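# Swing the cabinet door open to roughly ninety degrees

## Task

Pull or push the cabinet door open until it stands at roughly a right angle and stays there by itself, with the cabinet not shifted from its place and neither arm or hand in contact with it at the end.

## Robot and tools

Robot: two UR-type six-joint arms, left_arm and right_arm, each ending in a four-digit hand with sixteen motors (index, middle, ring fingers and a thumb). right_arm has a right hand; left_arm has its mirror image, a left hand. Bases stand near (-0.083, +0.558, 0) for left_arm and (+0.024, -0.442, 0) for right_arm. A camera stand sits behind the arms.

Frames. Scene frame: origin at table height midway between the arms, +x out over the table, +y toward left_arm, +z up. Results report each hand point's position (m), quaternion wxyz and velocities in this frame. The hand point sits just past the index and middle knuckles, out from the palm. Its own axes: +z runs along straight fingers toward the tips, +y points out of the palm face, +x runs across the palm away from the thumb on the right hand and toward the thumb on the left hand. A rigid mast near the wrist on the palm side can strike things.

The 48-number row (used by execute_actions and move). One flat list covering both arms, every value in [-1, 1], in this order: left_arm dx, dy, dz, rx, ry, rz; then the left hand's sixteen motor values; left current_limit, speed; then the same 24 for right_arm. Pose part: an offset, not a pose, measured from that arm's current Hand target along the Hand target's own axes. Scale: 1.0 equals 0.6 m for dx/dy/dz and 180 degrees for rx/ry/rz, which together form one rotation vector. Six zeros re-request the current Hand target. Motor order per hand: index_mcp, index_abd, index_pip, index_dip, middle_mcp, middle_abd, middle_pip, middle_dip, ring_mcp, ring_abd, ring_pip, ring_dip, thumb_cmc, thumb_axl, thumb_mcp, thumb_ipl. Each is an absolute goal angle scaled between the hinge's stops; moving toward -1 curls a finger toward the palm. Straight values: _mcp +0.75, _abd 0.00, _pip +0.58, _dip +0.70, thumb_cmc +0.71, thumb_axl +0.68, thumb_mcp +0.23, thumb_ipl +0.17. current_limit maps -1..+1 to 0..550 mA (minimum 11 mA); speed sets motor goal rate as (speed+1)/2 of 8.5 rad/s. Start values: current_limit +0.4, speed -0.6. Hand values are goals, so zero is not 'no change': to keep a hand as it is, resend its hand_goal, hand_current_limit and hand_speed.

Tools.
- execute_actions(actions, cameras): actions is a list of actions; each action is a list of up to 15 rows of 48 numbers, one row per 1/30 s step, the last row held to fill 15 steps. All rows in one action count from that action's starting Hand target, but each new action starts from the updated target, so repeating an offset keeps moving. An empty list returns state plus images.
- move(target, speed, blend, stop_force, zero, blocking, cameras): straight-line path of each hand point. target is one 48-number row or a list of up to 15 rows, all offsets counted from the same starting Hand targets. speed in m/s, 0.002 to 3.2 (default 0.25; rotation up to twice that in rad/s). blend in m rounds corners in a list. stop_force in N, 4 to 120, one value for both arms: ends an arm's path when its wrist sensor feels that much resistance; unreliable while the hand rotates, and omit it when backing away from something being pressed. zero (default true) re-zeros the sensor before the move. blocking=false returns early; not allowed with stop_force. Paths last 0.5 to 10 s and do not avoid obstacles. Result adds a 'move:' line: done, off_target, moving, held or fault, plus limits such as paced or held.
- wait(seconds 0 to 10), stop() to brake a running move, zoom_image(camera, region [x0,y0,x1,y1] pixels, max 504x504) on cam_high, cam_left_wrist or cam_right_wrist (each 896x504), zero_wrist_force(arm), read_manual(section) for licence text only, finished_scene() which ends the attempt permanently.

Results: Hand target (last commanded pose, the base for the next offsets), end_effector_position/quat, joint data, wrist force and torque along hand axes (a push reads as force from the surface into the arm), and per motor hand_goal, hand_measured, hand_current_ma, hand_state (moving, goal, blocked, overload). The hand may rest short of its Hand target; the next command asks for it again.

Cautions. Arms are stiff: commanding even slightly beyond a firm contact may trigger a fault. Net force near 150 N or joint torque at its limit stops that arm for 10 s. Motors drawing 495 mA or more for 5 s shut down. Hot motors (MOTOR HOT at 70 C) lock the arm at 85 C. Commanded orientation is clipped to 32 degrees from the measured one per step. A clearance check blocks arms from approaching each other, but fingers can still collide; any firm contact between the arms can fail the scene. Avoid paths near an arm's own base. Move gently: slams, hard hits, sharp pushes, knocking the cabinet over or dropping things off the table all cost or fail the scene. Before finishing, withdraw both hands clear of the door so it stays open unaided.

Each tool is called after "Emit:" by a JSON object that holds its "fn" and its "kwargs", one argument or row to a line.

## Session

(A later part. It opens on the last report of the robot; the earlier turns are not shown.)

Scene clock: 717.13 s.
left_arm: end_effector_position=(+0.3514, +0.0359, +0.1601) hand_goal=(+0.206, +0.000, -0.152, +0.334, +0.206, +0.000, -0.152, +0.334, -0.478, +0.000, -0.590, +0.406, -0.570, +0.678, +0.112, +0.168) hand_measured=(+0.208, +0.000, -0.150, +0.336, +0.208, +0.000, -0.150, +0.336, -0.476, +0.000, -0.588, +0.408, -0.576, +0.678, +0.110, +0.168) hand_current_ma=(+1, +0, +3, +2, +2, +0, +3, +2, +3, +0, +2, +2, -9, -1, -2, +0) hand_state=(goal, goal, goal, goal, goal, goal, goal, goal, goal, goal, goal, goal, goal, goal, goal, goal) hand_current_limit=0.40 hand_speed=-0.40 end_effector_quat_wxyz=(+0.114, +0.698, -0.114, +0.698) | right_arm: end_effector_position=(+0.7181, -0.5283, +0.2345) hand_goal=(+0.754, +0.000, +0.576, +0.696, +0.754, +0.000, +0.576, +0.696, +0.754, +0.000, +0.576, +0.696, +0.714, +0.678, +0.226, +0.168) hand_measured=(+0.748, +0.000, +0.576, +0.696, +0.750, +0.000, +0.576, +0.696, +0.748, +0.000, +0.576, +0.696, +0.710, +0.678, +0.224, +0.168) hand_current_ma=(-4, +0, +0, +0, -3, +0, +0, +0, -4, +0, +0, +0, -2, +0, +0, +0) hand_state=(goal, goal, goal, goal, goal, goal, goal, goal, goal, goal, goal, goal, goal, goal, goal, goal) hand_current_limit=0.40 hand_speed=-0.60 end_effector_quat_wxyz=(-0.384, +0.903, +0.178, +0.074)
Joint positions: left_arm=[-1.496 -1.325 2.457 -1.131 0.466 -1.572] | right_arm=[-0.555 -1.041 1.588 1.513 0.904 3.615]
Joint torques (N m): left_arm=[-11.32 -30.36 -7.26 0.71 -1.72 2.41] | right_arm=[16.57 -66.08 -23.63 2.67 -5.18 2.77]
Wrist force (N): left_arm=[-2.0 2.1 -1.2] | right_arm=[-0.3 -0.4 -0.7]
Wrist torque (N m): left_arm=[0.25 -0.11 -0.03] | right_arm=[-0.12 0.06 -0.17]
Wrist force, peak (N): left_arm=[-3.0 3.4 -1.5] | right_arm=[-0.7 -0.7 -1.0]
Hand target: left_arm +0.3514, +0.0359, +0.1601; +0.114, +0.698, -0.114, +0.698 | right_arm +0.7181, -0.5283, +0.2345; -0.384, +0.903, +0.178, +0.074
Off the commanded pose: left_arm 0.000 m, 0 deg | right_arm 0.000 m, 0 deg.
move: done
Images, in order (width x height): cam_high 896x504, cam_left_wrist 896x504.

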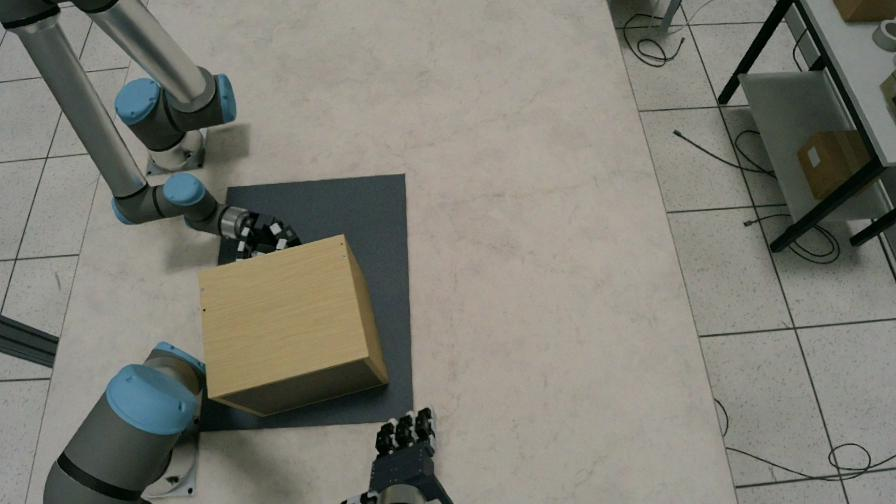

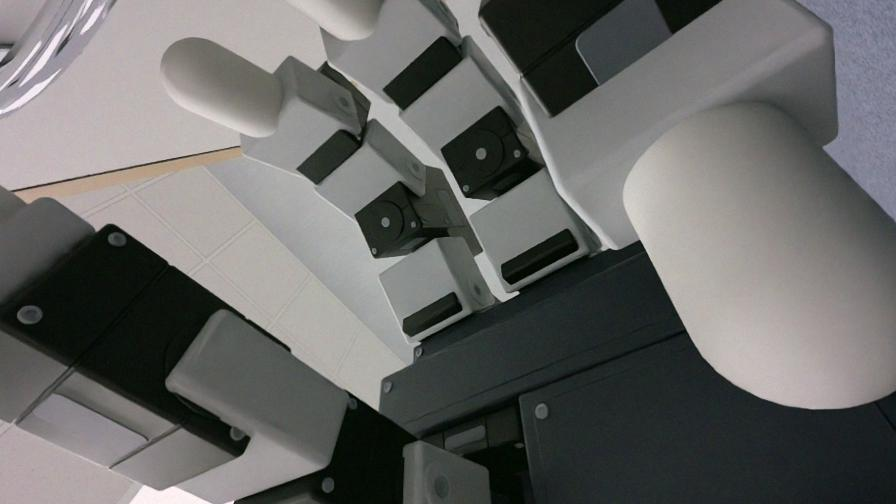

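Emit:
{"fn": "move", "kwargs": {
  "target": [0,0.0794,0.0458,0,0,0, 0.205,0,-0.153,0.333, 0.205,0,-0.153,0.333, -0.479,0,-0.591,0.406, -0.571,0.678,0.112,0.168, 0.4,-0.4, 0,0,0,0,0,0, 0.754,0,0.576,0.696,0.754,0,0.576,0.696,0.754,0,0.576,0.696,0.714,0.678,0.226,0.168,0.4,-0.6],
  "speed": 0.02,
  "stop_force": 4,
  "cameras": ["cam_high","cam_left_wrist"]
}}

Emit:
{"fn": "zoom_image", "kwargs": {
  "camera": "cam_left_wrist",
  "region": [0, 0, 340, 200]
}}

Scene clock: 750.83 s.
left_arm: end_effector_position=(+0.3572, +0.0072, +0.1601) hand_goal=(+0.206, +0.000, -0.152, +0.334, +0.206, +0.000, -0.152, +0.334, -0.478, +0.000, -0.590, +0.406, -0.570, +0.678, +0.112, +0.168) hand_measured=(+0.212, -0.002, -0.156, +0.330, +0.208, -0.002, -0.156, +0.332, -0.476, +0.000, -0.588, +0.408, -0.576, +0.678, +0.110, +0.168) hand_current_ma=(+7, -1, -3, -3, +3, -1, -3, -2, +2, +0, +2, +2, -9, -1, -2, +0) hand_state=(goal, goal, goal, goal, goal, goal, goal, goal, goal, goal, goal, goal, goal, goal, goal, goal) hand_current_limit=0.40 hand_speed=-0.40 end_effector_quat_wxyz=(+0.114, +0.698, -0.114, +0.698) | right_arm: end_effector_position=(+0.7181, -0.5283, +0.2345) hand_goal=(+0.754, +0.000, +0.576, +0.696, +0.754, +0.000, +0.576, +0.696, +0.754, +0.000, +0.576, +0.696, +0.714, +0.678, +0.226, +0.168) hand_measured=(+0.748, +0.000, +0.576, +0.696, +0.750, +0.000, +0.576, +0.696, +0.748, +0.000, +0.576, +0.696, +0.710, +0.678, +0.224, +0.168) hand_current_ma=(-4, +0, +0, +0, -3, +0, +0, +0, -4, +0, +0, +0, -2, +0, +0, +0) hand_state=(goal, goal, goal, goal, goal, goal, goal, goal, goal, goal, goal, goal, goal, goal, goal, goal) hand_current_limit=0.40 hand_speed=-0.60 end_effector_quat_wxyz=(-0.384, +0.903, +0.178, +0.074)
Joint positions: left_arm=[-1.492 -1.292 2.404 -1.111 0.47 -1.572] | right_arm=[-0.555 -1.041 1.588 1.513 0.904 3.615]
Joint torques (N m): left_arm=[-12.19 -56.61 -7.14 -3.82 -1.96 2.48] | right_arm=[16.99 -65.72 -23.24 3.05 -4.75 2.19]
Wrist force (N): left_arm=[-2.5 1.7 -0.9] | right_arm=[-0.9 -0.4 -0.4]
Wrist torque (N m): left_arm=[0.26 -0.04 -0.09] | right_arm=[-0.14 0.12 -0.22]
Wrist force, peak (N): left_arm=[-1.8 -5.0 -1.6] | right_arm=[-0.7 -1.2 -0.9]
Hand target: left_arm +0.3572, +0.0072, +0.1601; +0.114, +0.698, -0.114, +0.698 (not the last commanded pose) | right_arm +0.7181, -0.5283, +0.2345; -0.384, +0.903, +0.178, +0.074
Off the commanded pose: left_arm 0.026 m, 0 deg | right_arm 0.000 m, 0 deg.
move: contact (left_arm)
Images, in order (width x height): cam_high 896x504, cam_left_wrist 896x504.

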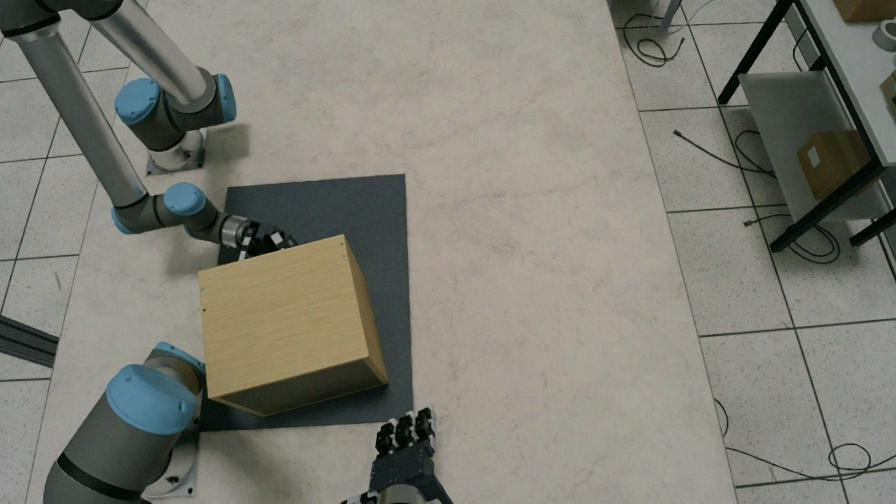

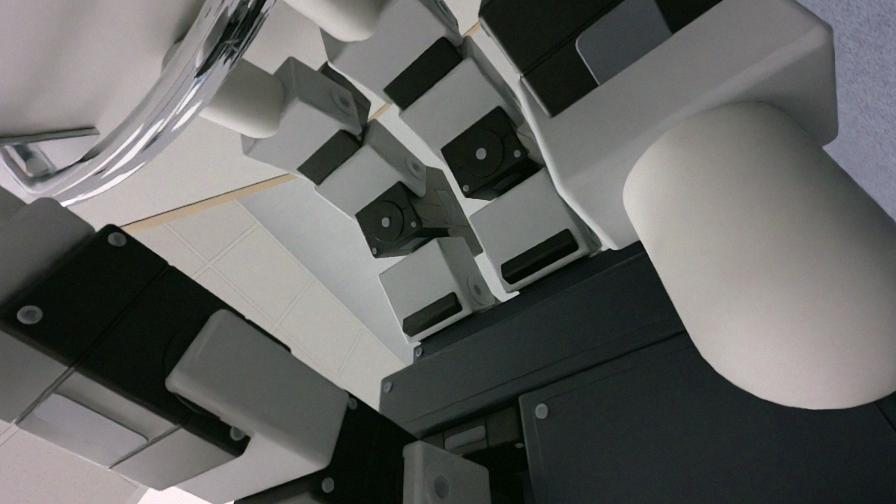

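Scaled by 1.482 from the camera's 896x504 image, which has a finer 1280x720 frame.

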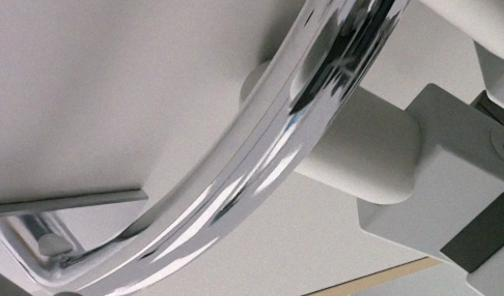

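Emit:
{"fn": "move", "kwargs": {
  "target": [0,-0.0043,-0.0025,0,0,0, 0.205,0,-0.153,0.333, 0.205,0,-0.153,0.333, -0.479,0,-0.591,0.406, -0.571,0.678,0.112,0.168, 0.4,-0.4, 0,0,0,0,0,0, 0.754,0,0.576,0.696,0.754,0,0.576,0.696,0.754,0,0.576,0.696,0.714,0.678,0.226,0.168,0.4,-0.6],
  "speed": 0.03
}}

Emit:
{"fn": "move", "kwargs": {
  "target": [0,0.035,-0.0606,0,0,0, 0.205,0,-0.153,0.333, 0.205,0,-0.153,0.333, -0.479,0,-0.591,0.406, -0.571,0.678,0.112,0.168, 0.4,-0.4, 0,0,0,0,0,0, 0.754,0,0.576,0.696,0.754,0,0.576,0.696,0.754,0,0.576,0.696,0.714,0.678,0.226,0.168,0.4,-0.6],
  "speed": 0.03,
  "stop_force": 5,
  "cameras": ["cam_left_wrist"]
}}

Emit:
{"fn": "zoom_image", "kwargs": {
  "camera": "cam_left_wrist",
  "region": [0, 0, 504, 300]
}}

Scene clock: 784.07 s.
left_arm: end_effector_position=(+0.3566, +0.0101, +0.1601) hand_goal=(+0.206, +0.000, -0.152, +0.334, +0.206, +0.000, -0.152, +0.334, -0.478, +0.000, -0.590, +0.406, -0.570, +0.678, +0.112, +0.168) hand_measured=(+0.208, -0.002, -0.154, +0.332, +0.208, -0.002, -0.156, +0.332, -0.476, +0.000, -0.588, +0.408, -0.576, +0.678, +0.110, +0.168) hand_current_ma=(+2, -1, -3, -2, +3, -1, -3, -2, +2, +0, +2, +2, -9, -1, -2, +0) hand_state=(goal, goal, goal, goal, goal, goal, goal, goal, goal, goal, goal, goal, goal, goal, goal, goal) hand_current_limit=0.40 hand_speed=-0.40 end_effector_quat_wxyz=(+0.114, +0.698, -0.114, +0.698) | right_arm: end_effector_position=(+0.7181, -0.5283, +0.2345) hand_goal=(+0.754, +0.000, +0.576, +0.696, +0.754, +0.000, +0.576, +0.696, +0.754, +0.000, +0.576, +0.696, +0.714, +0.678, +0.226, +0.168) hand_measured=(+0.748, +0.000, +0.576, +0.696, +0.750, +0.000, +0.576, +0.696, +0.748, +0.000, +0.576, +0.696, +0.710, +0.678, +0.224, +0.168) hand_current_ma=(-4, +0, +0, +0, -3, +0, +0, +0, -4, +0, +0, +0, -2, +0, +0, +0) hand_state=(goal, goal, goal, goal, goal, goal, goal, goal, goal, goal, goal, goal, goal, goal, goal, goal) hand_current_limit=0.40 hand_speed=-0.60 end_effector_quat_wxyz=(-0.384, +0.903, +0.178, +0.074)
Joint positions: left_arm=[-1.493 -1.295 2.41 -1.113 0.469 -1.572] | right_arm=[-0.555 -1.041 1.588 1.513 0.904 3.615]
Joint torques (N m): left_arm=[-8.22 -46.88 -16.34 -2.53 -2.1 2.04] | right_arm=[17.1 -65.24 -22.75 3.19 -5.65 2.66]
Wrist force (N): left_arm=[-2.4 2.2 -1.2] | right_arm=[-0.2 -0.5 -0.8]
Wrist torque (N m): left_arm=[0.27 -0.05 -0.07] | right_arm=[-0.13 0.05 -0.16]
Wrist force, peak (N): left_arm=[-2.6 2.2 -1.0] | right_arm=[-0.8 -0.8 -0.8]
Hand target: left_arm +0.3566, +0.0101, +0.1601; +0.114, +0.698, -0.114, +0.698 | right_arm +0.7181, -0.5283, +0.2345; -0.384, +0.903, +0.178, +0.074
Off the commanded pose: left_arm 0.000 m, 0 deg | right_arm 0.000 m, 0 deg.
move: done

Scene clock: 785.97 s.
left_arm: end_effector_position=(+0.3312, +0.0050, +0.1601) hand_goal=(+0.206, +0.000, -0.152, +0.334, +0.206, +0.000, -0.152, +0.334, -0.478, +0.000, -0.590, +0.406, -0.570, +0.678, +0.112, +0.168) hand_measured=(+0.230, -0.002, -0.132, +0.340, +0.240, +0.000, -0.134, +0.336, -0.476, +0.000, -0.588, +0.408, -0.576, +0.678, +0.110, +0.168) hand_current_ma=(+50, -1, +38, +6, +85, -1, +31, +3, +2, +0, +2, +2, -9, -1, -2, +0) hand_state=(blocked, goal, blocked, goal, blocked, goal, goal, goal, goal, goal, goal, goal, goal, goal, goal, goal) hand_current_limit=0.40 hand_speed=-0.40 end_effector_quat_wxyz=(+0.114, +0.698, -0.114, +0.698) | right_arm: end_effector_position=(+0.7181, -0.5283, +0.2345) hand_goal=(+0.754, +0.000, +0.576, +0.696, +0.754, +0.000, +0.576, +0.696, +0.754, +0.000, +0.576, +0.696, +0.714, +0.678, +0.226, +0.168) hand_measured=(+0.748, +0.000, +0.576, +0.696, +0.750, +0.000, +0.576, +0.696, +0.748, +0.000, +0.576, +0.696, +0.710, +0.678, +0.224, +0.168) hand_current_ma=(-4, +0, +0, +0, -3, +0, +0, +0, -4, +0, +0, +0, -2, +0, +0, +0) hand_state=(goal, goal, goal, goal, goal, goal, goal, goal, goal, goal, goal, goal, goal, goal, goal, goal) hand_current_limit=0.40 hand_speed=-0.60 end_effector_quat_wxyz=(-0.384, +0.903, +0.178, +0.074)
Joint positions: left_arm=[-1.555 -1.305 2.425 -1.119 0.407 -1.572] | right_arm=[-0.555 -1.041 1.588 1.513 0.904 3.615]
Joint torques (N m): left_arm=[-11.51 -30.29 -34.66 0.81 -0.96 -2.54] | right_arm=[14.56 -68.76 -22.32 2.48 -5.09 2.58]
Wrist force (N): left_arm=[-2.0 0.8 0.5] | right_arm=[-0.5 -0.9 -0.5]
Wrist torque (N m): left_arm=[0.30 -0.02 -0.09] | right_arm=[-0.20 0.07 -0.19]
Wrist force, peak (N): left_arm=[-2.3 -0.5 3.6] | right_arm=[-0.4 -1.0 -0.9]
Hand target: left_arm +0.3312, +0.0049, +0.1601; +0.114, +0.698, -0.114, +0.698 (not the last commanded pose) | right_arm +0.7181, -0.5283, +0.2345; -0.384, +0.903, +0.178, +0.074
Off the commanded pose: left_arm 0.016 m, 0 deg | right_arm 0.000 m, 0 deg.
move: contact (left_arm)
Images, in order (width x height): cam_left_wrist 896x504.

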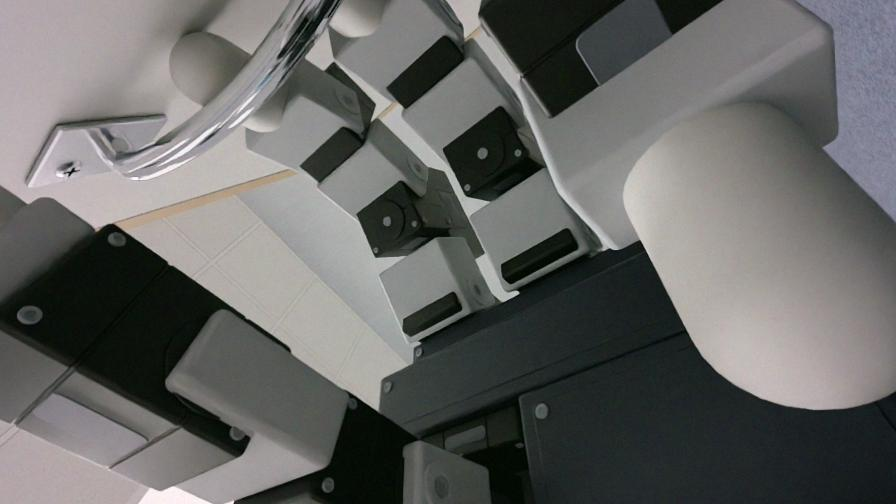

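Scaled by 1.000.

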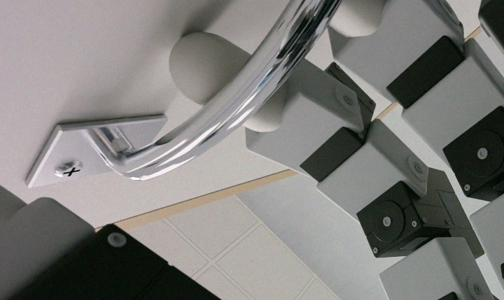

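Emit:
{"fn": "move", "kwargs": {
  "target": [0,0,0,0,0,0, 0.137,0,-0.226,0.261, 0.137,0,-0.226,0.261, -0.479,0,-0.591,0.406, -0.571,0.678,-0.45,0.168, 0.7,-0.7, 0,0,0,0,0,0, 0.754,0,0.576,0.696,0.754,0,0.576,0.696,0.754,0,0.576,0.696,0.714,0.678,0.226,0.168,0.4,-0.6],
  "speed": 0.03,
  "cameras": ["cam_left_wrist"]
}}

Emit:
{"fn": "zoom_image", "kwargs": {
  "camera": "cam_left_wrist",
  "region": [0, 0, 504, 300]
}}

Scene clock: 869.47 s.
left_arm: end_effector_position=(+0.3312, +0.0049, +0.1601) hand_goal=(+0.138, +0.000, -0.226, +0.262, +0.138, +0.000, -0.226, +0.262, -0.478, +0.000, -0.590, +0.406, -0.570, +0.678, -0.450, +0.168) hand_measured=(+0.228, -0.002, -0.138, +0.300, +0.240, +0.000, -0.142, +0.298, -0.476, +0.000, -0.588, +0.408, -0.576, +0.678, -0.344, +0.190) hand_current_ma=(+305, -1, +270, +90, +365, -1, +260, +82, +2, +0, +2, +2, -9, -1, +467, +67) hand_state=(blocked, goal, blocked, blocked, blocked, goal, blocked, blocked, goal, goal, goal, goal, goal, goal, blocked, blocked) hand_current_limit=0.70 hand_speed=-0.70 end_effector_quat_wxyz=(+0.114, +0.698, -0.114, +0.698) | right_arm: end_effector_position=(+0.7181, -0.5283, +0.2345) hand_goal=(+0.754, +0.000, +0.576, +0.696, +0.754, +0.000, +0.576, +0.696, +0.754, +0.000, +0.576, +0.696, +0.714, +0.678, +0.226, +0.168) hand_measured=(+0.748, +0.000, +0.576, +0.696, +0.750, +0.000, +0.576, +0.696, +0.748, +0.000, +0.576, +0.696, +0.710, +0.678, +0.224, +0.168) hand_current_ma=(-4, +0, +0, +0, -3, +0, +0, +0, -4, +0, +0, +0, -2, +0, +0, +0) hand_state=(goal, goal, goal, goal, goal, goal, goal, goal, goal, goal, goal, goal, goal, goal, goal, goal) hand_current_limit=0.40 hand_speed=-0.60 end_effector_quat_wxyz=(-0.384, +0.903, +0.178, +0.074)
Joint positions: left_arm=[-1.555 -1.305 2.425 -1.119 0.407 -1.572] | right_arm=[-0.555 -1.041 1.588 1.513 0.904 3.615]
Joint torques (N m): left_arm=[-16.05 -30.5 -29.15 -0.17 3.95 0.21] | right_arm=[15.85 -64.96 -22.82 2.74 -4.68 2.17]
Wrist force (N): left_arm=[-1.9 -0.4 2.5] | right_arm=[-0.3 0.1 -0.7]
Wrist torque (N m): left_arm=[0.43 -0.04 -0.02] | right_arm=[-0.06 0.05 -0.15]
Wrist force, peak (N): left_arm=[-2.4 -2.3 7.6] | right_arm=[-0.8 -1.1 -1.0]
Hand target: left_arm +0.3312, +0.0049, +0.1601; +0.114, +0.698, -0.114, +0.698 | right_arm +0.7181, -0.5283, +0.2345; -0.384, +0.903, +0.178, +0.074
Off the commanded pose: left_arm 0.000 m, 0 deg | right_arm 0.000 m, 0 deg.
move: done
Images, in order (width x height): cam_left_wrist 896x504.

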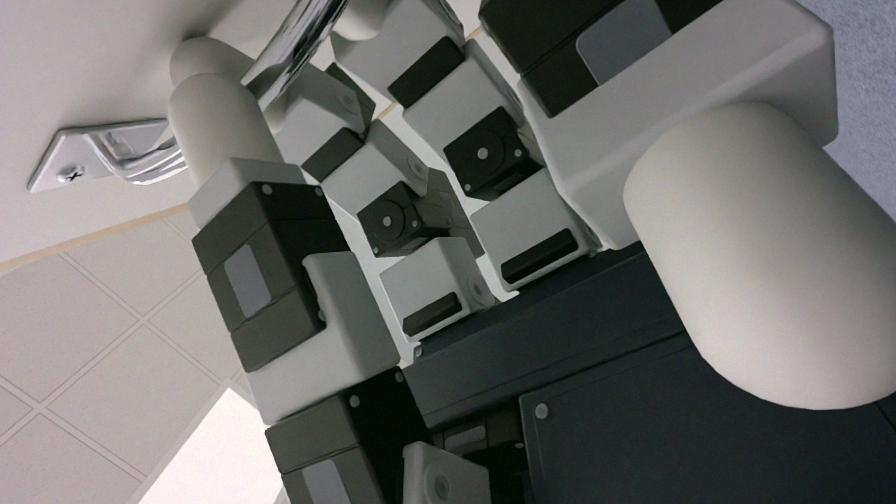

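Scaled by 1.000.

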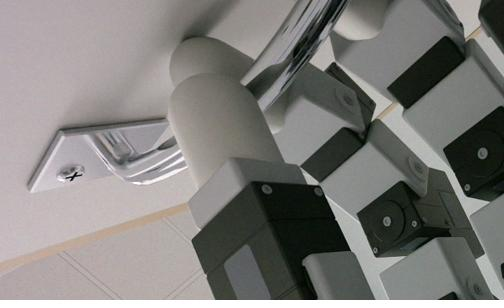

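Emit:
{"fn": "move", "kwargs": {
  "target": [0,-0.053,-0.0132,-0.0444,0,0, 0.137,0,-0.226,0.261, 0.137,0,-0.226,0.261, -0.479,0,-0.591,0.406, -0.571,0.678,-0.45,0.168, 0.7,-0.7, 0,0,0,0,0,0, 0.754,0,0.576,0.696,0.754,0,0.576,0.696,0.754,0,0.576,0.696,0.714,0.678,0.226,0.168,0.4,-0.6],
  "speed": 0.04,
  "cameras": ["cam_left_wrist","cam_high"]
}}

Scene clock: 884.23 s.
left_arm: end_effector_position=(+0.3339, +0.0378, +0.1601) hand_goal=(+0.138, +0.000, -0.226, +0.262, +0.138, +0.000, -0.226, +0.262, -0.478, +0.000, -0.590, +0.406, -0.570, +0.678, -0.450, +0.168) hand_measured=(+0.222, -0.002, -0.138, +0.300, +0.238, +0.000, -0.142, +0.298, -0.476, +0.000, -0.588, +0.408, -0.576, +0.676, -0.346, +0.196) hand_current_ma=(+281, -2, +270, +89, +351, -1, +255, +81, +2, +0, +2, +2, -9, -1, +468, +88) hand_state=(blocked, goal, blocked, blocked, blocked, goal, blocked, blocked, goal, goal, goal, goal, goal, goal, blocked, blocked) hand_current_limit=0.70 hand_speed=-0.70 end_effector_quat_wxyz=(+0.162, +0.688, -0.162, +0.688) | right_arm: end_effector_position=(+0.7181, -0.5283, +0.2345) hand_goal=(+0.754, +0.000, +0.576, +0.696, +0.754, +0.000, +0.576, +0.696, +0.754, +0.000, +0.576, +0.696, +0.714, +0.678, +0.226, +0.168) hand_measured=(+0.748, +0.000, +0.576, +0.696, +0.750, +0.000, +0.576, +0.696, +0.748, +0.000, +0.576, +0.696, +0.710, +0.678, +0.224, +0.168) hand_current_ma=(-4, +0, +0, +0, -3, +0, +0, +0, -4, +0, +0, +0, -2, +0, +0, +0) hand_state=(goal, goal, goal, goal, goal, goal, goal, goal, goal, goal, goal, goal, goal, goal, goal, goal) hand_current_limit=0.40 hand_speed=-0.60 end_effector_quat_wxyz=(-0.384, +0.903, +0.178, +0.074)
Joint positions: left_arm=[-1.467 -1.35 2.497 -1.147 0.634 -1.572] | right_arm=[-0.555 -1.041 1.588 1.513 0.904 3.615]
Joint torques (N m): left_arm=[-4.68 -25.92 -32.13 -0.17 -2.24 3.17] | right_arm=[15.82 -65.29 -23.24 2.79 -5.07 1.84]
Wrist force (N): left_arm=[-1.3 3.5 -3.8] | right_arm=[-0.6 -0.8 -0.5]
Wrist torque (N m): left_arm=[0.26 0.01 -0.17] | right_arm=[-0.17 0.08 -0.20]
Wrist force, peak (N): left_arm=[-1.6 4.4 -5.7] | right_arm=[-0.3 -0.8 -1.3]
Hand target: left_arm +0.3338, +0.0376, +0.1601; +0.162, +0.688, -0.162, +0.688 | right_arm +0.7181, -0.5283, +0.2345; -0.384, +0.903, +0.178, +0.074
Off the commanded pose: left_arm 0.000 m, 0 deg | right_arm 0.000 m, 0 deg.
move: done
Images, in order (width x height): cam_high 896x504, cam_left_wrist 896x504.

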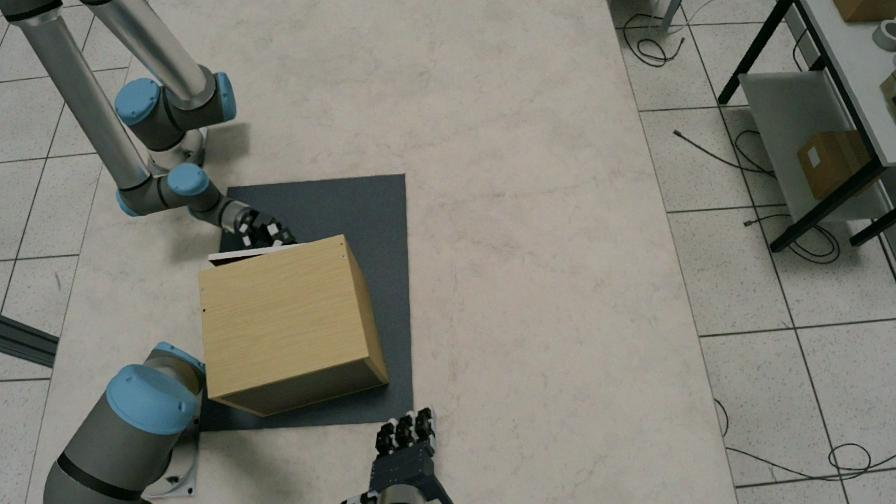

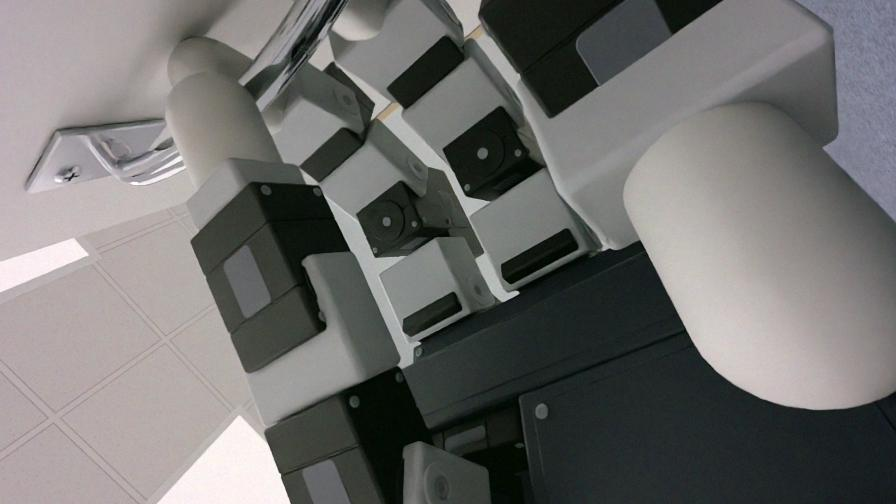

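Emit:
{"fn": "move", "kwargs": {
  "target": [
    [0,-0.053,-0.0132,-0.0444,0,0, 0.137,0,-0.226,0.261, 0.137,0,-0.226,0.261, -0.479,0,-0.591,0.406, -0.571,0.678,-0.45,0.168, 0.7,-0.7, 0,0,0,0,0,0, 0.754,0,0.576,0.696,0.754,0,0.576,0.696,0.754,0,0.576,0.696,0.714,0.678,0.226,0.168,0.4,-0.6],
    [0,-0.1072,-0.019,-0.0889,0,0, 0.137,0,-0.226,0.261, 0.137,0,-0.226,0.261, -0.479,0,-0.591,0.406, -0.571,0.678,-0.45,0.168, 0.7,-0.7, 0,0,0,0,0,0, 0.754,0,0.576,0.696,0.754,0,0.576,0.696,0.754,0,0.576,0.696,0.714,0.678,0.226,0.168,0.4,-0.6],
    [0,-0.1618,-0.0172,-0.1333,0,0, 0.137,0,-0.226,0.261, 0.137,0,-0.226,0.261, -0.479,0,-0.591,0.406, -0.571,0.678,-0.45,0.168, 0.7,-0.7, 0,0,0,0,0,0, 0.754,0,0.576,0.696,0.754,0,0.576,0.696,0.754,0,0.576,0.696,0.714,0.678,0.226,0.168,0.4,-0.6],
    [0,-0.2157,-0.0077,-0.1778,0,0, 0.137,0,-0.226,0.261, 0.137,0,-0.226,0.261, -0.479,0,-0.591,0.406, -0.571,0.678,-0.45,0.168, 0.7,-0.7, 0,0,0,0,0,0, 0.754,0,0.576,0.696,0.754,0,0.576,0.696,0.754,0,0.576,0.696,0.714,0.678,0.226,0.168,0.4,-0.6]
  ],
  "speed": 0.06,
  "blend": 0.01,
  "cameras": ["cam_left_wrist","cam_high"]
}}

Scene clock: 911.53 s.
left_arm: end_effector_position=(+0.3876, +0.1554, +0.1600) hand_goal=(+0.138, +0.000, -0.226, +0.262, +0.138, +0.000, -0.226, +0.262, -0.478, +0.000, -0.590, +0.406, -0.570, +0.678, -0.450, +0.168) hand_measured=(+0.216, -0.002, -0.138, +0.300, +0.232, +0.002, -0.142, +0.298, -0.476, +0.000, -0.588, +0.408, -0.576, +0.676, -0.346, +0.202) hand_current_ma=(+256, -1, +270, +89, +322, +1, +255, +81, +2, +0, +2, +2, -7, -1, +468, +112) hand_state=(blocked, goal, blocked, blocked, blocked, goal, blocked, blocked, goal, goal, goal, goal, goal, goal, blocked, blocked) hand_current_limit=0.70 hand_speed=-0.70 end_effector_quat_wxyz=(+0.346, +0.617, -0.346, +0.617) | right_arm: end_effector_position=(+0.7181, -0.5283, +0.2345) hand_goal=(+0.754, +0.000, +0.576, +0.696, +0.754, +0.000, +0.576, +0.696, +0.754, +0.000, +0.576, +0.696, +0.714, +0.678, +0.226, +0.168) hand_measured=(+0.748, +0.000, +0.576, +0.696, +0.750, +0.000, +0.576, +0.696, +0.748, +0.000, +0.576, +0.696, +0.710, +0.678, +0.224, +0.168) hand_current_ma=(-4, +0, +0, +0, -3, +0, +0, +0, -4, +0, +0, +0, -2, +0, +0, +0) hand_state=(goal, goal, goal, goal, goal, goal, goal, goal, goal, goal, goal, goal, goal, goal, goal, goal) hand_current_limit=0.40 hand_speed=-0.60 end_effector_quat_wxyz=(-0.384, +0.903, +0.178, +0.074)
Joint positions: left_arm=[-0.817 -1.311 2.435 -1.124 1.843 -1.571] | right_arm=[-0.555 -1.041 1.588 1.513 0.904 3.615]
Joint torques (N m): left_arm=[2.03 -59.02 -11.52 -3.98 1.48 3] | right_arm=[12.5 -65.71 -22.93 3.07 -4.86 2.05]
Wrist force (N): left_arm=[-1.0 3.7 -4.7] | right_arm=[-0.1 -0.9 -0.5]
Wrist torque (N m): left_arm=[0.11 0.06 -0.20] | right_arm=[-0.19 0.03 -0.16]
Wrist force, peak (N): left_arm=[-0.5 6.1 -8.9] | right_arm=[-0.2 -1.2 -1.0]
Hand target: left_arm +0.3875, +0.1555, +0.1600; +0.346, +0.617, -0.346, +0.617 | right_arm +0.7181, -0.5283, +0.2345; -0.384, +0.903, +0.178, +0.074
Off the commanded pose: left_arm 0.000 m, 0 deg | right_arm 0.000 m, 0 deg.
move: done
Images, in order (width x height): cam_high 896x504, cam_left_wrist 896x504.

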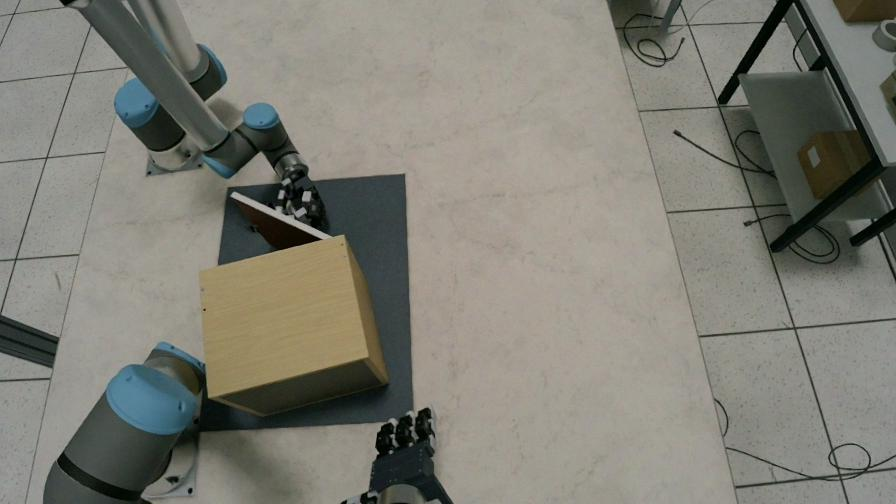

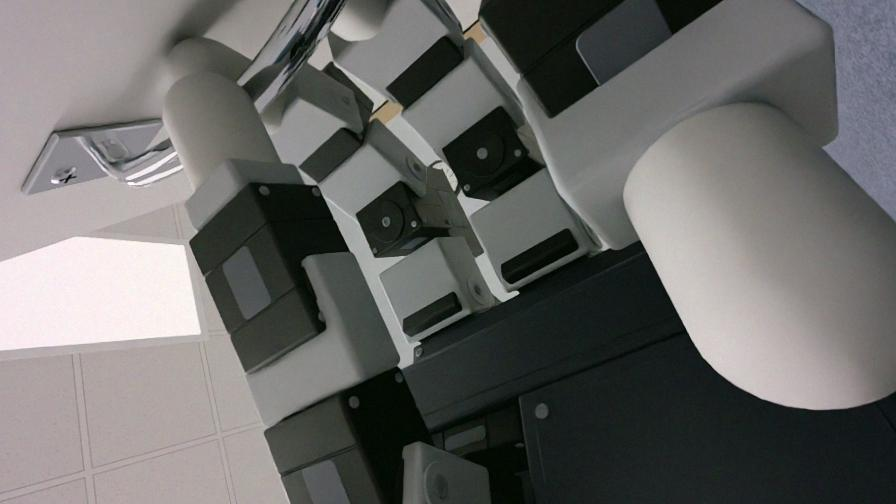

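Emit:
{"fn": "move", "kwargs": {
  "target": [
    [0,-0.053,-0.0132,-0.0444,0,0, 0.137,0,-0.226,0.261, 0.137,0,-0.226,0.261, -0.479,0,-0.591,0.406, -0.571,0.678,-0.45,0.168, 0.7,-0.7, 0,0,0,0,0,0, 0.754,0,0.576,0.696,0.754,0,0.576,0.696,0.754,0,0.576,0.696,0.714,0.678,0.226,0.168,0.4,-0.6],
    [0,-0.1072,-0.019,-0.0889,0,0, 0.137,0,-0.226,0.261, 0.137,0,-0.226,0.261, -0.479,0,-0.591,0.406, -0.571,0.678,-0.45,0.168, 0.7,-0.7, 0,0,0,0,0,0, 0.754,0,0.576,0.696,0.754,0,0.576,0.696,0.754,0,0.576,0.696,0.714,0.678,0.226,0.168,0.4,-0.6],
    [0,-0.1618,-0.0172,-0.1333,0,0, 0.137,0,-0.226,0.261, 0.137,0,-0.226,0.261, -0.479,0,-0.591,0.406, -0.571,0.678,-0.45,0.168, 0.7,-0.7, 0,0,0,0,0,0, 0.754,0,0.576,0.696,0.754,0,0.576,0.696,0.754,0,0.576,0.696,0.714,0.678,0.226,0.168,0.4,-0.6],
    [0,-0.2157,-0.0077,-0.1778,0,0, 0.137,0,-0.226,0.261, 0.137,0,-0.226,0.261, -0.479,0,-0.591,0.406, -0.571,0.678,-0.45,0.168, 0.7,-0.7, 0,0,0,0,0,0, 0.754,0,0.576,0.696,0.754,0,0.576,0.696,0.754,0,0.576,0.696,0.714,0.678,0.226,0.168,0.4,-0.6]
  ],
  "speed": 0.06,
  "blend": 0.01,
  "cameras": ["cam_left_wrist","cam_high"]
}}

Scene clock: 940.23 s.
left_arm: end_effector_position=(+0.4956, +0.2270, +0.1600) hand_goal=(+0.138, +0.000, -0.226, +0.262, +0.138, +0.000, -0.226, +0.262, -0.478, +0.000, -0.590, +0.406, -0.570, +0.678, -0.450, +0.168) hand_measured=(+0.216, -0.002, -0.138, +0.300, +0.232, +0.002, -0.142, +0.298, -0.476, +0.000, -0.588, +0.408, -0.576, +0.676, -0.346, +0.202) hand_current_ma=(+256, -1, +270, +89, +322, +1, +255, +81, +2, +0, +2, +2, -6, -1, +468, +112) hand_state=(blocked, goal, blocked, blocked, blocked, goal, blocked, blocked, goal, goal, goal, goal, goal, goal, blocked, blocked) hand_current_limit=0.70 hand_speed=-0.70 end_effector_quat_wxyz=(+0.503, +0.498, -0.502, +0.497) | right_arm: end_effector_position=(+0.7181, -0.5283, +0.2345) hand_goal=(+0.754, +0.000, +0.576, +0.696, +0.754, +0.000, +0.576, +0.696, +0.754, +0.000, +0.576, +0.696, +0.714, +0.678, +0.226, +0.168) hand_measured=(+0.748, +0.000, +0.576, +0.696, +0.750, +0.000, +0.576, +0.696, +0.748, +0.000, +0.576, +0.696, +0.710, +0.678, +0.224, +0.168) hand_current_ma=(-4, +0, +0, +0, -3, +0, +0, +0, -4, +0, +0, +0, -2, +0, +0, +0) hand_state=(goal, goal, goal, goal, goal, goal, goal, goal, goal, goal, goal, goal, goal, goal, goal, goal) hand_current_limit=0.40 hand_speed=-0.60 end_effector_quat_wxyz=(-0.384, +0.903, +0.178, +0.074)
Joint positions: left_arm=[-0.457 -1.052 1.975 -0.923 2.761 -1.572] | right_arm=[-0.555 -1.041 1.588 1.513 0.904 3.615]
Joint torques (N m): left_arm=[-10.81 -83.78 -16.34 -2.58 -2.31 2.61] | right_arm=[14.58 -64.86 -22.99 3.1 -4.79 1.88]
Wrist force (N): left_arm=[-1.7 2.3 -2.5] | right_arm=[-0.5 -0.3 -0.8]
Wrist torque (N m): left_arm=[0.26 0.03 -0.10] | right_arm=[-0.10 0.09 -0.18]
Wrist force, peak (N): left_arm=[-0.5 5.4 -8.4] | right_arm=[0.0 -1.1 -1.0]
Hand target: left_arm +0.4955, +0.2270, +0.1600; +0.503, +0.498, -0.502, +0.497 | right_arm +0.7181, -0.5283, +0.2345; -0.384, +0.903, +0.178, +0.074
Off the commanded pose: left_arm 0.000 m, 0 deg | right_arm 0.000 m, 0 deg.
move: done
Images, in order (width x height): cam_high 896x504, cam_left_wrist 896x504.

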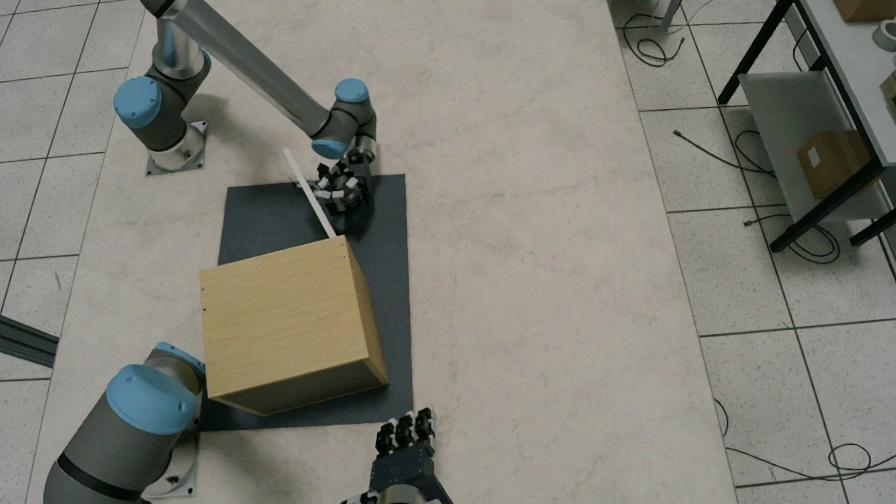

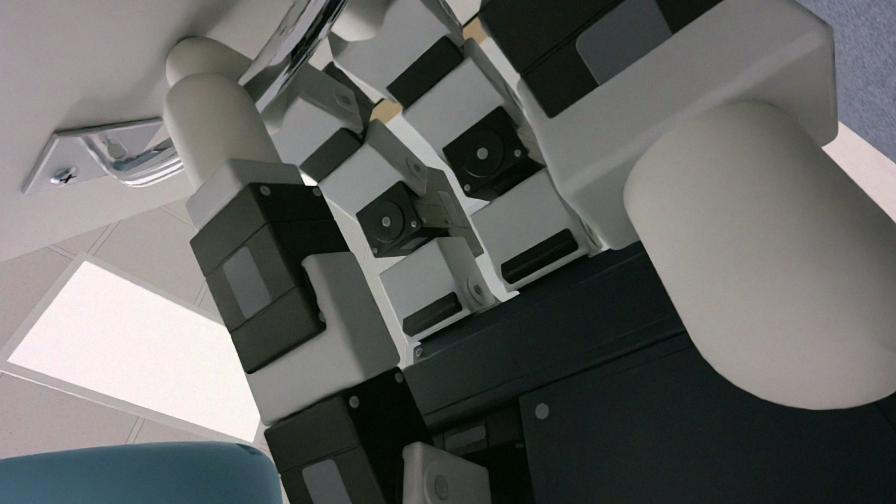

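Emit:
{"fn": "move", "kwargs": {
  "target": [
    [0,-0.0602,-0.0183,0,0,0, 0.137,0,-0.226,0.261, 0.137,0,-0.226,0.261, -0.479,0,-0.591,0.406, -0.571,0.678,-0.45,0.168, 0.7,-0.7, 0,0,0,0,0,0, 0.754,0,0.576,0.696,0.754,0,0.576,0.696,0.754,0,0.576,0.696,0.714,0.678,0.226,0.168,0.4,-0.6],
    [0,-0.1155,-0.0267,0,0,0, 0.137,0,-0.226,0.261, 0.137,0,-0.226,0.261, -0.479,0,-0.591,0.406, -0.571,0.678,-0.45,0.168, 0.7,-0.7, 0,0,0,0,0,0, 0.754,0,0.576,0.696,0.754,0,0.576,0.696,0.754,0,0.576,0.696,0.714,0.678,0.226,0.168,0.4,-0.6]
  ],
  "speed": 0.06,
  "blend": 0.01,
  "cameras": ["cam_left_wrist","cam_high"]
}}

Emit:
{"fn": "zoom_image", "kwargs": {
  "camera": "cam_high",
  "region": [170, 120, 430, 300]
}}

Scene clock: 955.53 s.
left_arm: end_effector_position=(+0.5650, +0.2424, +0.1599) hand_goal=(+0.138, +0.000, -0.226, +0.262, +0.138, +0.000, -0.226, +0.262, -0.478, +0.000, -0.590, +0.406, -0.570, +0.678, -0.450, +0.168) hand_measured=(+0.214, +0.000, -0.142, +0.300, +0.228, +0.002, -0.148, +0.296, -0.476, +0.000, -0.588, +0.408, -0.576, +0.676, -0.348, +0.204) hand_current_ma=(+242, +0, +258, +88, +304, +1, +233, +77, +2, +0, +2, +2, -6, -1, +467, +119) hand_state=(blocked, goal, blocked, blocked, blocked, goal, blocked, blocked, goal, goal, goal, goal, goal, goal, blocked, blocked) hand_current_limit=0.70 hand_speed=-0.70 end_effector_quat_wxyz=(+0.503, +0.498, -0.502, +0.497) | right_arm: end_effector_position=(+0.7181, -0.5283, +0.2345) hand_goal=(+0.754, +0.000, +0.576, +0.696, +0.754, +0.000, +0.576, +0.696, +0.754, +0.000, +0.576, +0.696, +0.714, +0.678, +0.226, +0.168) hand_measured=(+0.748, +0.000, +0.576, +0.696, +0.750, +0.000, +0.576, +0.696, +0.748, +0.000, +0.576, +0.696, +0.710, +0.678, +0.224, +0.168) hand_current_ma=(-4, +0, +0, +0, -3, +0, +0, +0, -4, +0, +0, +0, -2, +0, +0, +0) hand_state=(goal, goal, goal, goal, goal, goal, goal, goal, goal, goal, goal, goal, goal, goal, goal, goal) hand_current_limit=0.40 hand_speed=-0.60 end_effector_quat_wxyz=(-0.384, +0.903, +0.178, +0.074)
Joint positions: left_arm=[-0.4 -0.977 1.832 -0.856 2.819 -1.572] | right_arm=[-0.555 -1.041 1.588 1.513 0.904 3.615]
Joint torques (N m): left_arm=[-9.33 -91.74 -16.64 -2.55 -2.48 3.09] | right_arm=[16.12 -65.33 -23.61 2.82 -5.01 1.73]
Wrist force (N): left_arm=[-0.8 1.5 1.7] | right_arm=[-0.2 -0.4 -0.7]
Wrist torque (N m): left_arm=[0.32 -0.07 -0.02] | right_arm=[-0.11 0.03 -0.16]
Wrist force, peak (N): left_arm=[-0.4 5.1 -8.1] | right_arm=[-0.3 -1.1 -0.8]
Hand target: left_arm +0.5650, +0.2423, +0.1599; +0.503, +0.498, -0.502, +0.497 | right_arm +0.7181, -0.5283, +0.2345; -0.384, +0.903, +0.178, +0.074
Off the commanded pose: left_arm 0.000 m, 0 deg | right_arm 0.000 m, 0 deg.
move: done
Images, in order (width x height): cam_high 896x504, cam_left_wrist 896x504.

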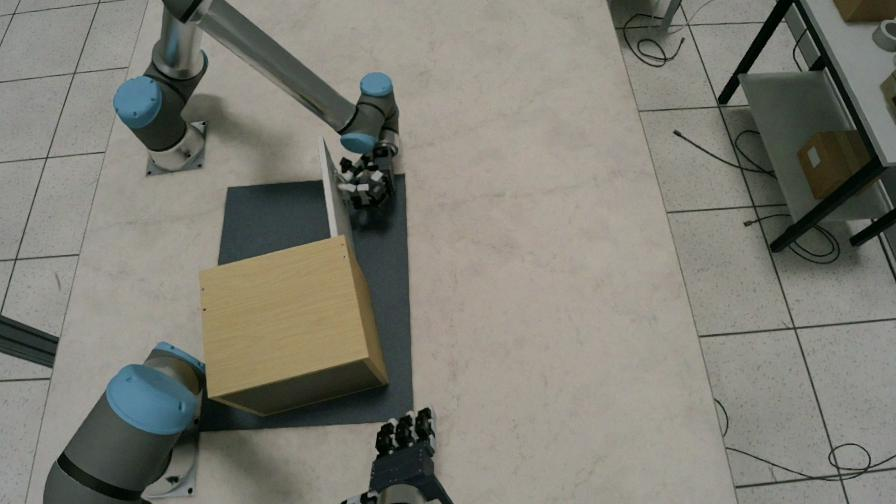

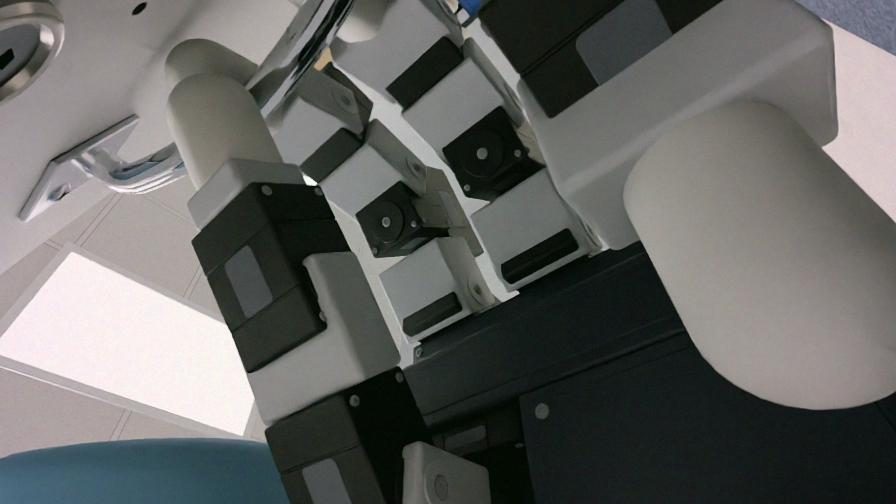

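Scaled by 1.938 from the camera's 896x504 image, which has a finer 1280x720 frame.

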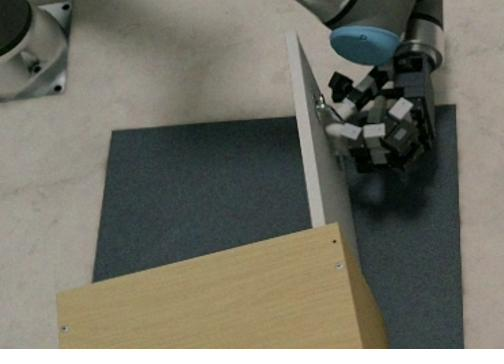

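Emit:
{"fn": "move", "kwargs": {
  "target": [0,0,0,0,0,0, 0.235,0,-0.13,0.34, 0.24,0,-0.13,0.34, -0.479,0,-0.591,0.406, -0.571,0.678,0.112,0.168, 0.5,-0.8, 0,0,0,0,0,0, 0.754,0,0.576,0.696,0.754,0,0.576,0.696,0.754,0,0.576,0.696,0.714,0.678,0.226,0.168,0.4,-0.6],
  "speed": 0.05,
  "cameras": ["cam_left_wrist"]
}}

Scene clock: 969.97 s.
left_arm: end_effector_position=(+0.5649, +0.2423, +0.1599) hand_goal=(+0.236, +0.000, -0.130, +0.340, +0.240, +0.000, -0.130, +0.340, -0.478, +0.000, -0.590, +0.406, -0.570, +0.678, +0.112, +0.168) hand_measured=(+0.236, +0.000, -0.128, +0.340, +0.240, +0.000, -0.130, +0.340, -0.476, +0.000, -0.588, +0.408, -0.576, +0.676, +0.110, +0.166) hand_current_ma=(+1, +0, +1, +0, +0, +0, +0, +0, +2, +0, +2, +2, -8, -1, -3, -3) hand_state=(goal, goal, goal, goal, goal, goal, goal, goal, goal, goal, goal, goal, goal, goal, goal, goal) hand_current_limit=0.50 hand_speed=-0.80 end_effector_quat_wxyz=(+0.503, +0.498, -0.502, +0.497) | right_arm: end_effector_position=(+0.7181, -0.5283, +0.2345) hand_goal=(+0.754, +0.000, +0.576, +0.696, +0.754, +0.000, +0.576, +0.696, +0.754, +0.000, +0.576, +0.696, +0.714, +0.678, +0.226, +0.168) hand_measured=(+0.748, +0.000, +0.576, +0.696, +0.750, +0.000, +0.576, +0.696, +0.748, +0.000, +0.576, +0.696, +0.710, +0.678, +0.224, +0.168) hand_current_ma=(-4, +0, +0, +0, -3, +0, +0, +0, -4, +0, +0, +0, -2, +0, +0, +0) hand_state=(goal, goal, goal, goal, goal, goal, goal, goal, goal, goal, goal, goal, goal, goal, goal, goal) hand_current_limit=0.40 hand_speed=-0.60 end_effector_quat_wxyz=(-0.384, +0.903, +0.178, +0.074)
Joint positions: left_arm=[-0.4 -0.977 1.832 -0.856 2.818 -1.572] | right_arm=[-0.555 -1.041 1.588 1.513 0.904 3.615]
Joint torques (N m): left_arm=[-10.25 -92.6 -27.58 -1.93 -2.19 1.26] | right_arm=[13.21 -66.01 -22.2 3.23 -4.51 1.33]
Wrist force (N): left_arm=[-2.2 2.4 -0.8] | right_arm=[-0.4 -0.4 -0.8]
Wrist torque (N m): left_arm=[0.28 -0.08 -0.06] | right_arm=[-0.11 0.07 -0.17]
Wrist force, peak (N): left_arm=[-1.7 2.5 -5.2] | right_arm=[-0.3 -0.9 -1.3]
Hand target: left_arm +0.5650, +0.2423, +0.1599; +0.503, +0.498, -0.502, +0.497 | right_arm +0.7181, -0.5283, +0.2345; -0.384, +0.903, +0.178, +0.074
Off the commanded pose: left_arm 0.000 m, 0 deg | right_arm 0.000 m, 0 deg.
move: done
Images, in order (width x height): cam_left_wrist 896x504.

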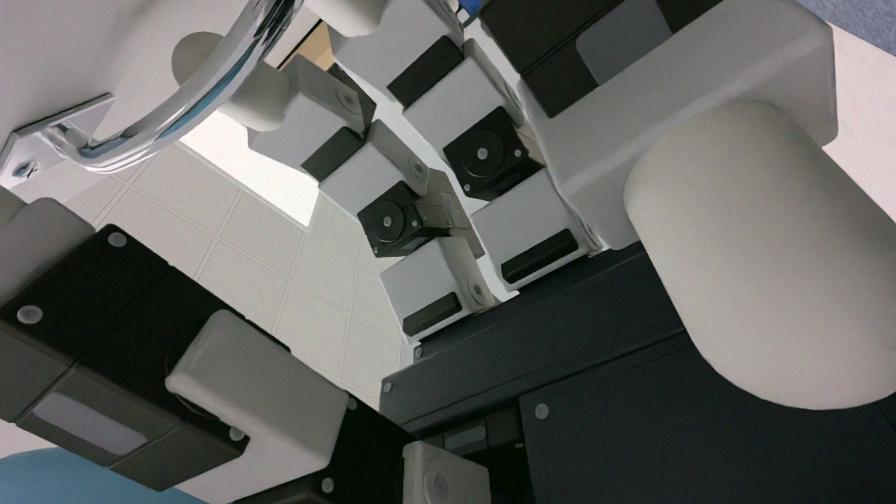

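Emit:
{"fn": "wait", "kwargs": {
  "seconds": 0.1,
  "cameras": ["cam_high","cam_left_wrist"]
}}

Emit:
{"fn": "zoom_image", "kwargs": {
  "camera": "cam_high",
  "region": [170, 120, 430, 300]
}}

Scene clock: 974.10 s.
left_arm: end_effector_position=(+0.5650, +0.2423, +0.1599) hand_goal=(+0.236, +0.000, -0.130, +0.340, +0.240, +0.000, -0.130, +0.340, -0.478, +0.000, -0.590, +0.406, -0.570, +0.678, +0.112, +0.168) hand_measured=(+0.236, +0.000, -0.128, +0.340, +0.240, +0.000, -0.130, +0.340, -0.476, +0.000, -0.588, +0.408, -0.576, +0.676, +0.110, +0.166) hand_current_ma=(+1, +0, +1, +0, +0, +0, +0, +0, +2, +0, +2, +2, -8, -1, -3, -3) hand_state=(goal, goal, goal, goal, goal, goal, goal, goal, goal, goal, goal, goal, goal, goal, goal, goal) hand_current_limit=0.50 hand_speed=-0.80 end_effector_quat_wxyz=(+0.503, +0.498, -0.502, +0.497) | right_arm: end_effector_position=(+0.7181, -0.5283, +0.2345) hand_goal=(+0.754, +0.000, +0.576, +0.696, +0.754, +0.000, +0.576, +0.696, +0.754, +0.000, +0.576, +0.696, +0.714, +0.678, +0.226, +0.168) hand_measured=(+0.748, +0.000, +0.576, +0.696, +0.750, +0.000, +0.576, +0.696, +0.748, +0.000, +0.576, +0.696, +0.710, +0.678, +0.224, +0.168) hand_current_ma=(-4, +0, +0, +0, -3, +0, +0, +0, -4, +0, +0, +0, -2, +0, +0, +0) hand_state=(goal, goal, goal, goal, goal, goal, goal, goal, goal, goal, goal, goal, goal, goal, goal, goal) hand_current_limit=0.40 hand_speed=-0.60 end_effector_quat_wxyz=(-0.384, +0.903, +0.178, +0.074)
Joint positions: left_arm=[-0.4 -0.977 1.832 -0.856 2.818 -1.572] | right_arm=[-0.555 -1.041 1.588 1.513 0.904 3.615]
Joint torques (N m): left_arm=[-10.78 -93.16 -39.67 -0.06 -1.87 -2.4] | right_arm=[16.3 -65.91 -20.61 3.63 -4.51 1.26]
Wrist force (N): left_arm=[-2.0 2.4 -0.5] | right_arm=[-0.3 -0.5 -0.5]
Wrist torque (N m): left_arm=[0.27 -0.09 -0.04] | right_arm=[-0.15 0.06 -0.17]
Wrist force, peak (N): left_arm=[-2.1 2.6 -0.9] | right_arm=[-0.6 -1.3 -0.7]
Hand target: left_arm +0.5650, +0.2423, +0.1599; +0.503, +0.498, -0.502, +0.497 | right_arm +0.7181, -0.5283, +0.2345; -0.384, +0.903, +0.178, +0.074
Off the commanded pose: left_arm 0.000 m, 0 deg | right_arm 0.000 m, 0 deg.
wait: 0.10 s; at rest from the start
Images, in order (width x height): cam_high 896x504, cam_left_wrist 896x504.

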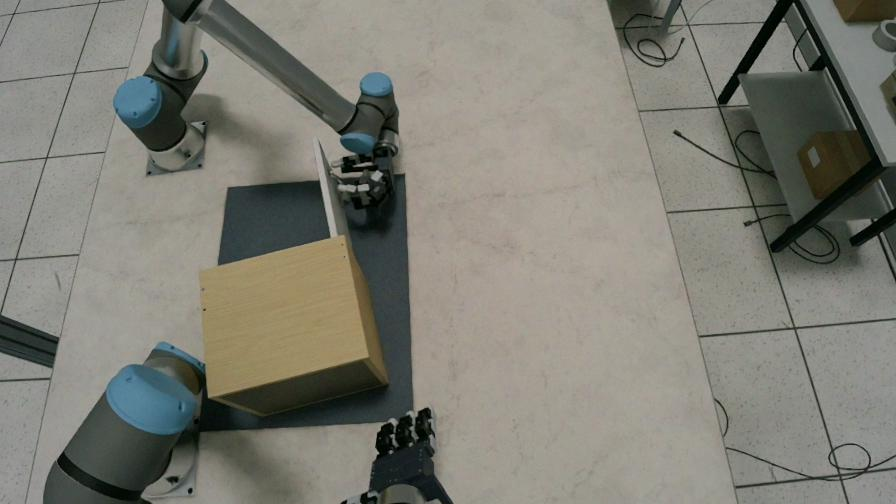

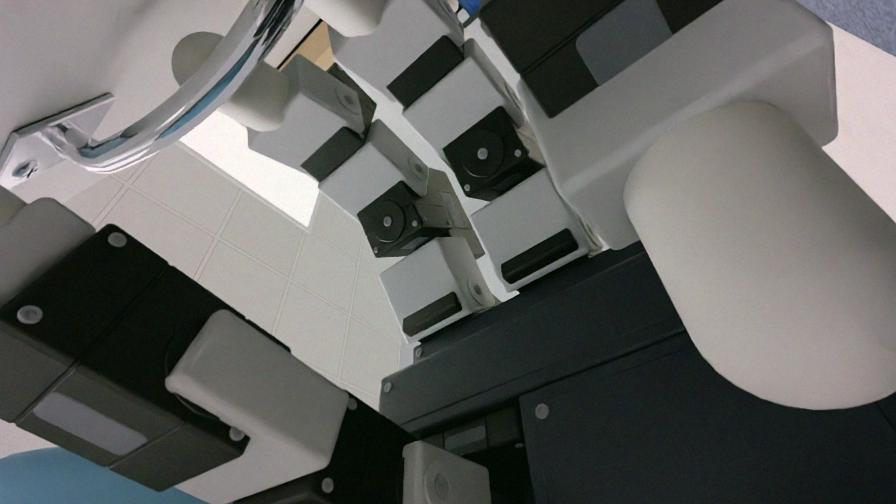

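Scaled by 1.938 from the camera's 896x504 image, which has a finer 1280x720 frame.

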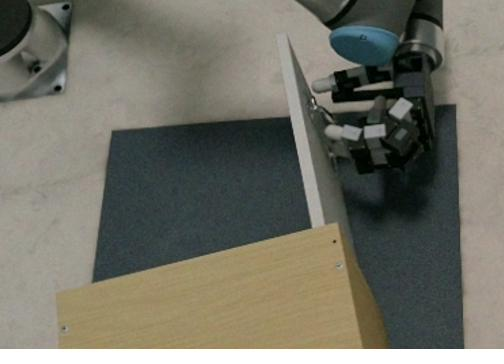

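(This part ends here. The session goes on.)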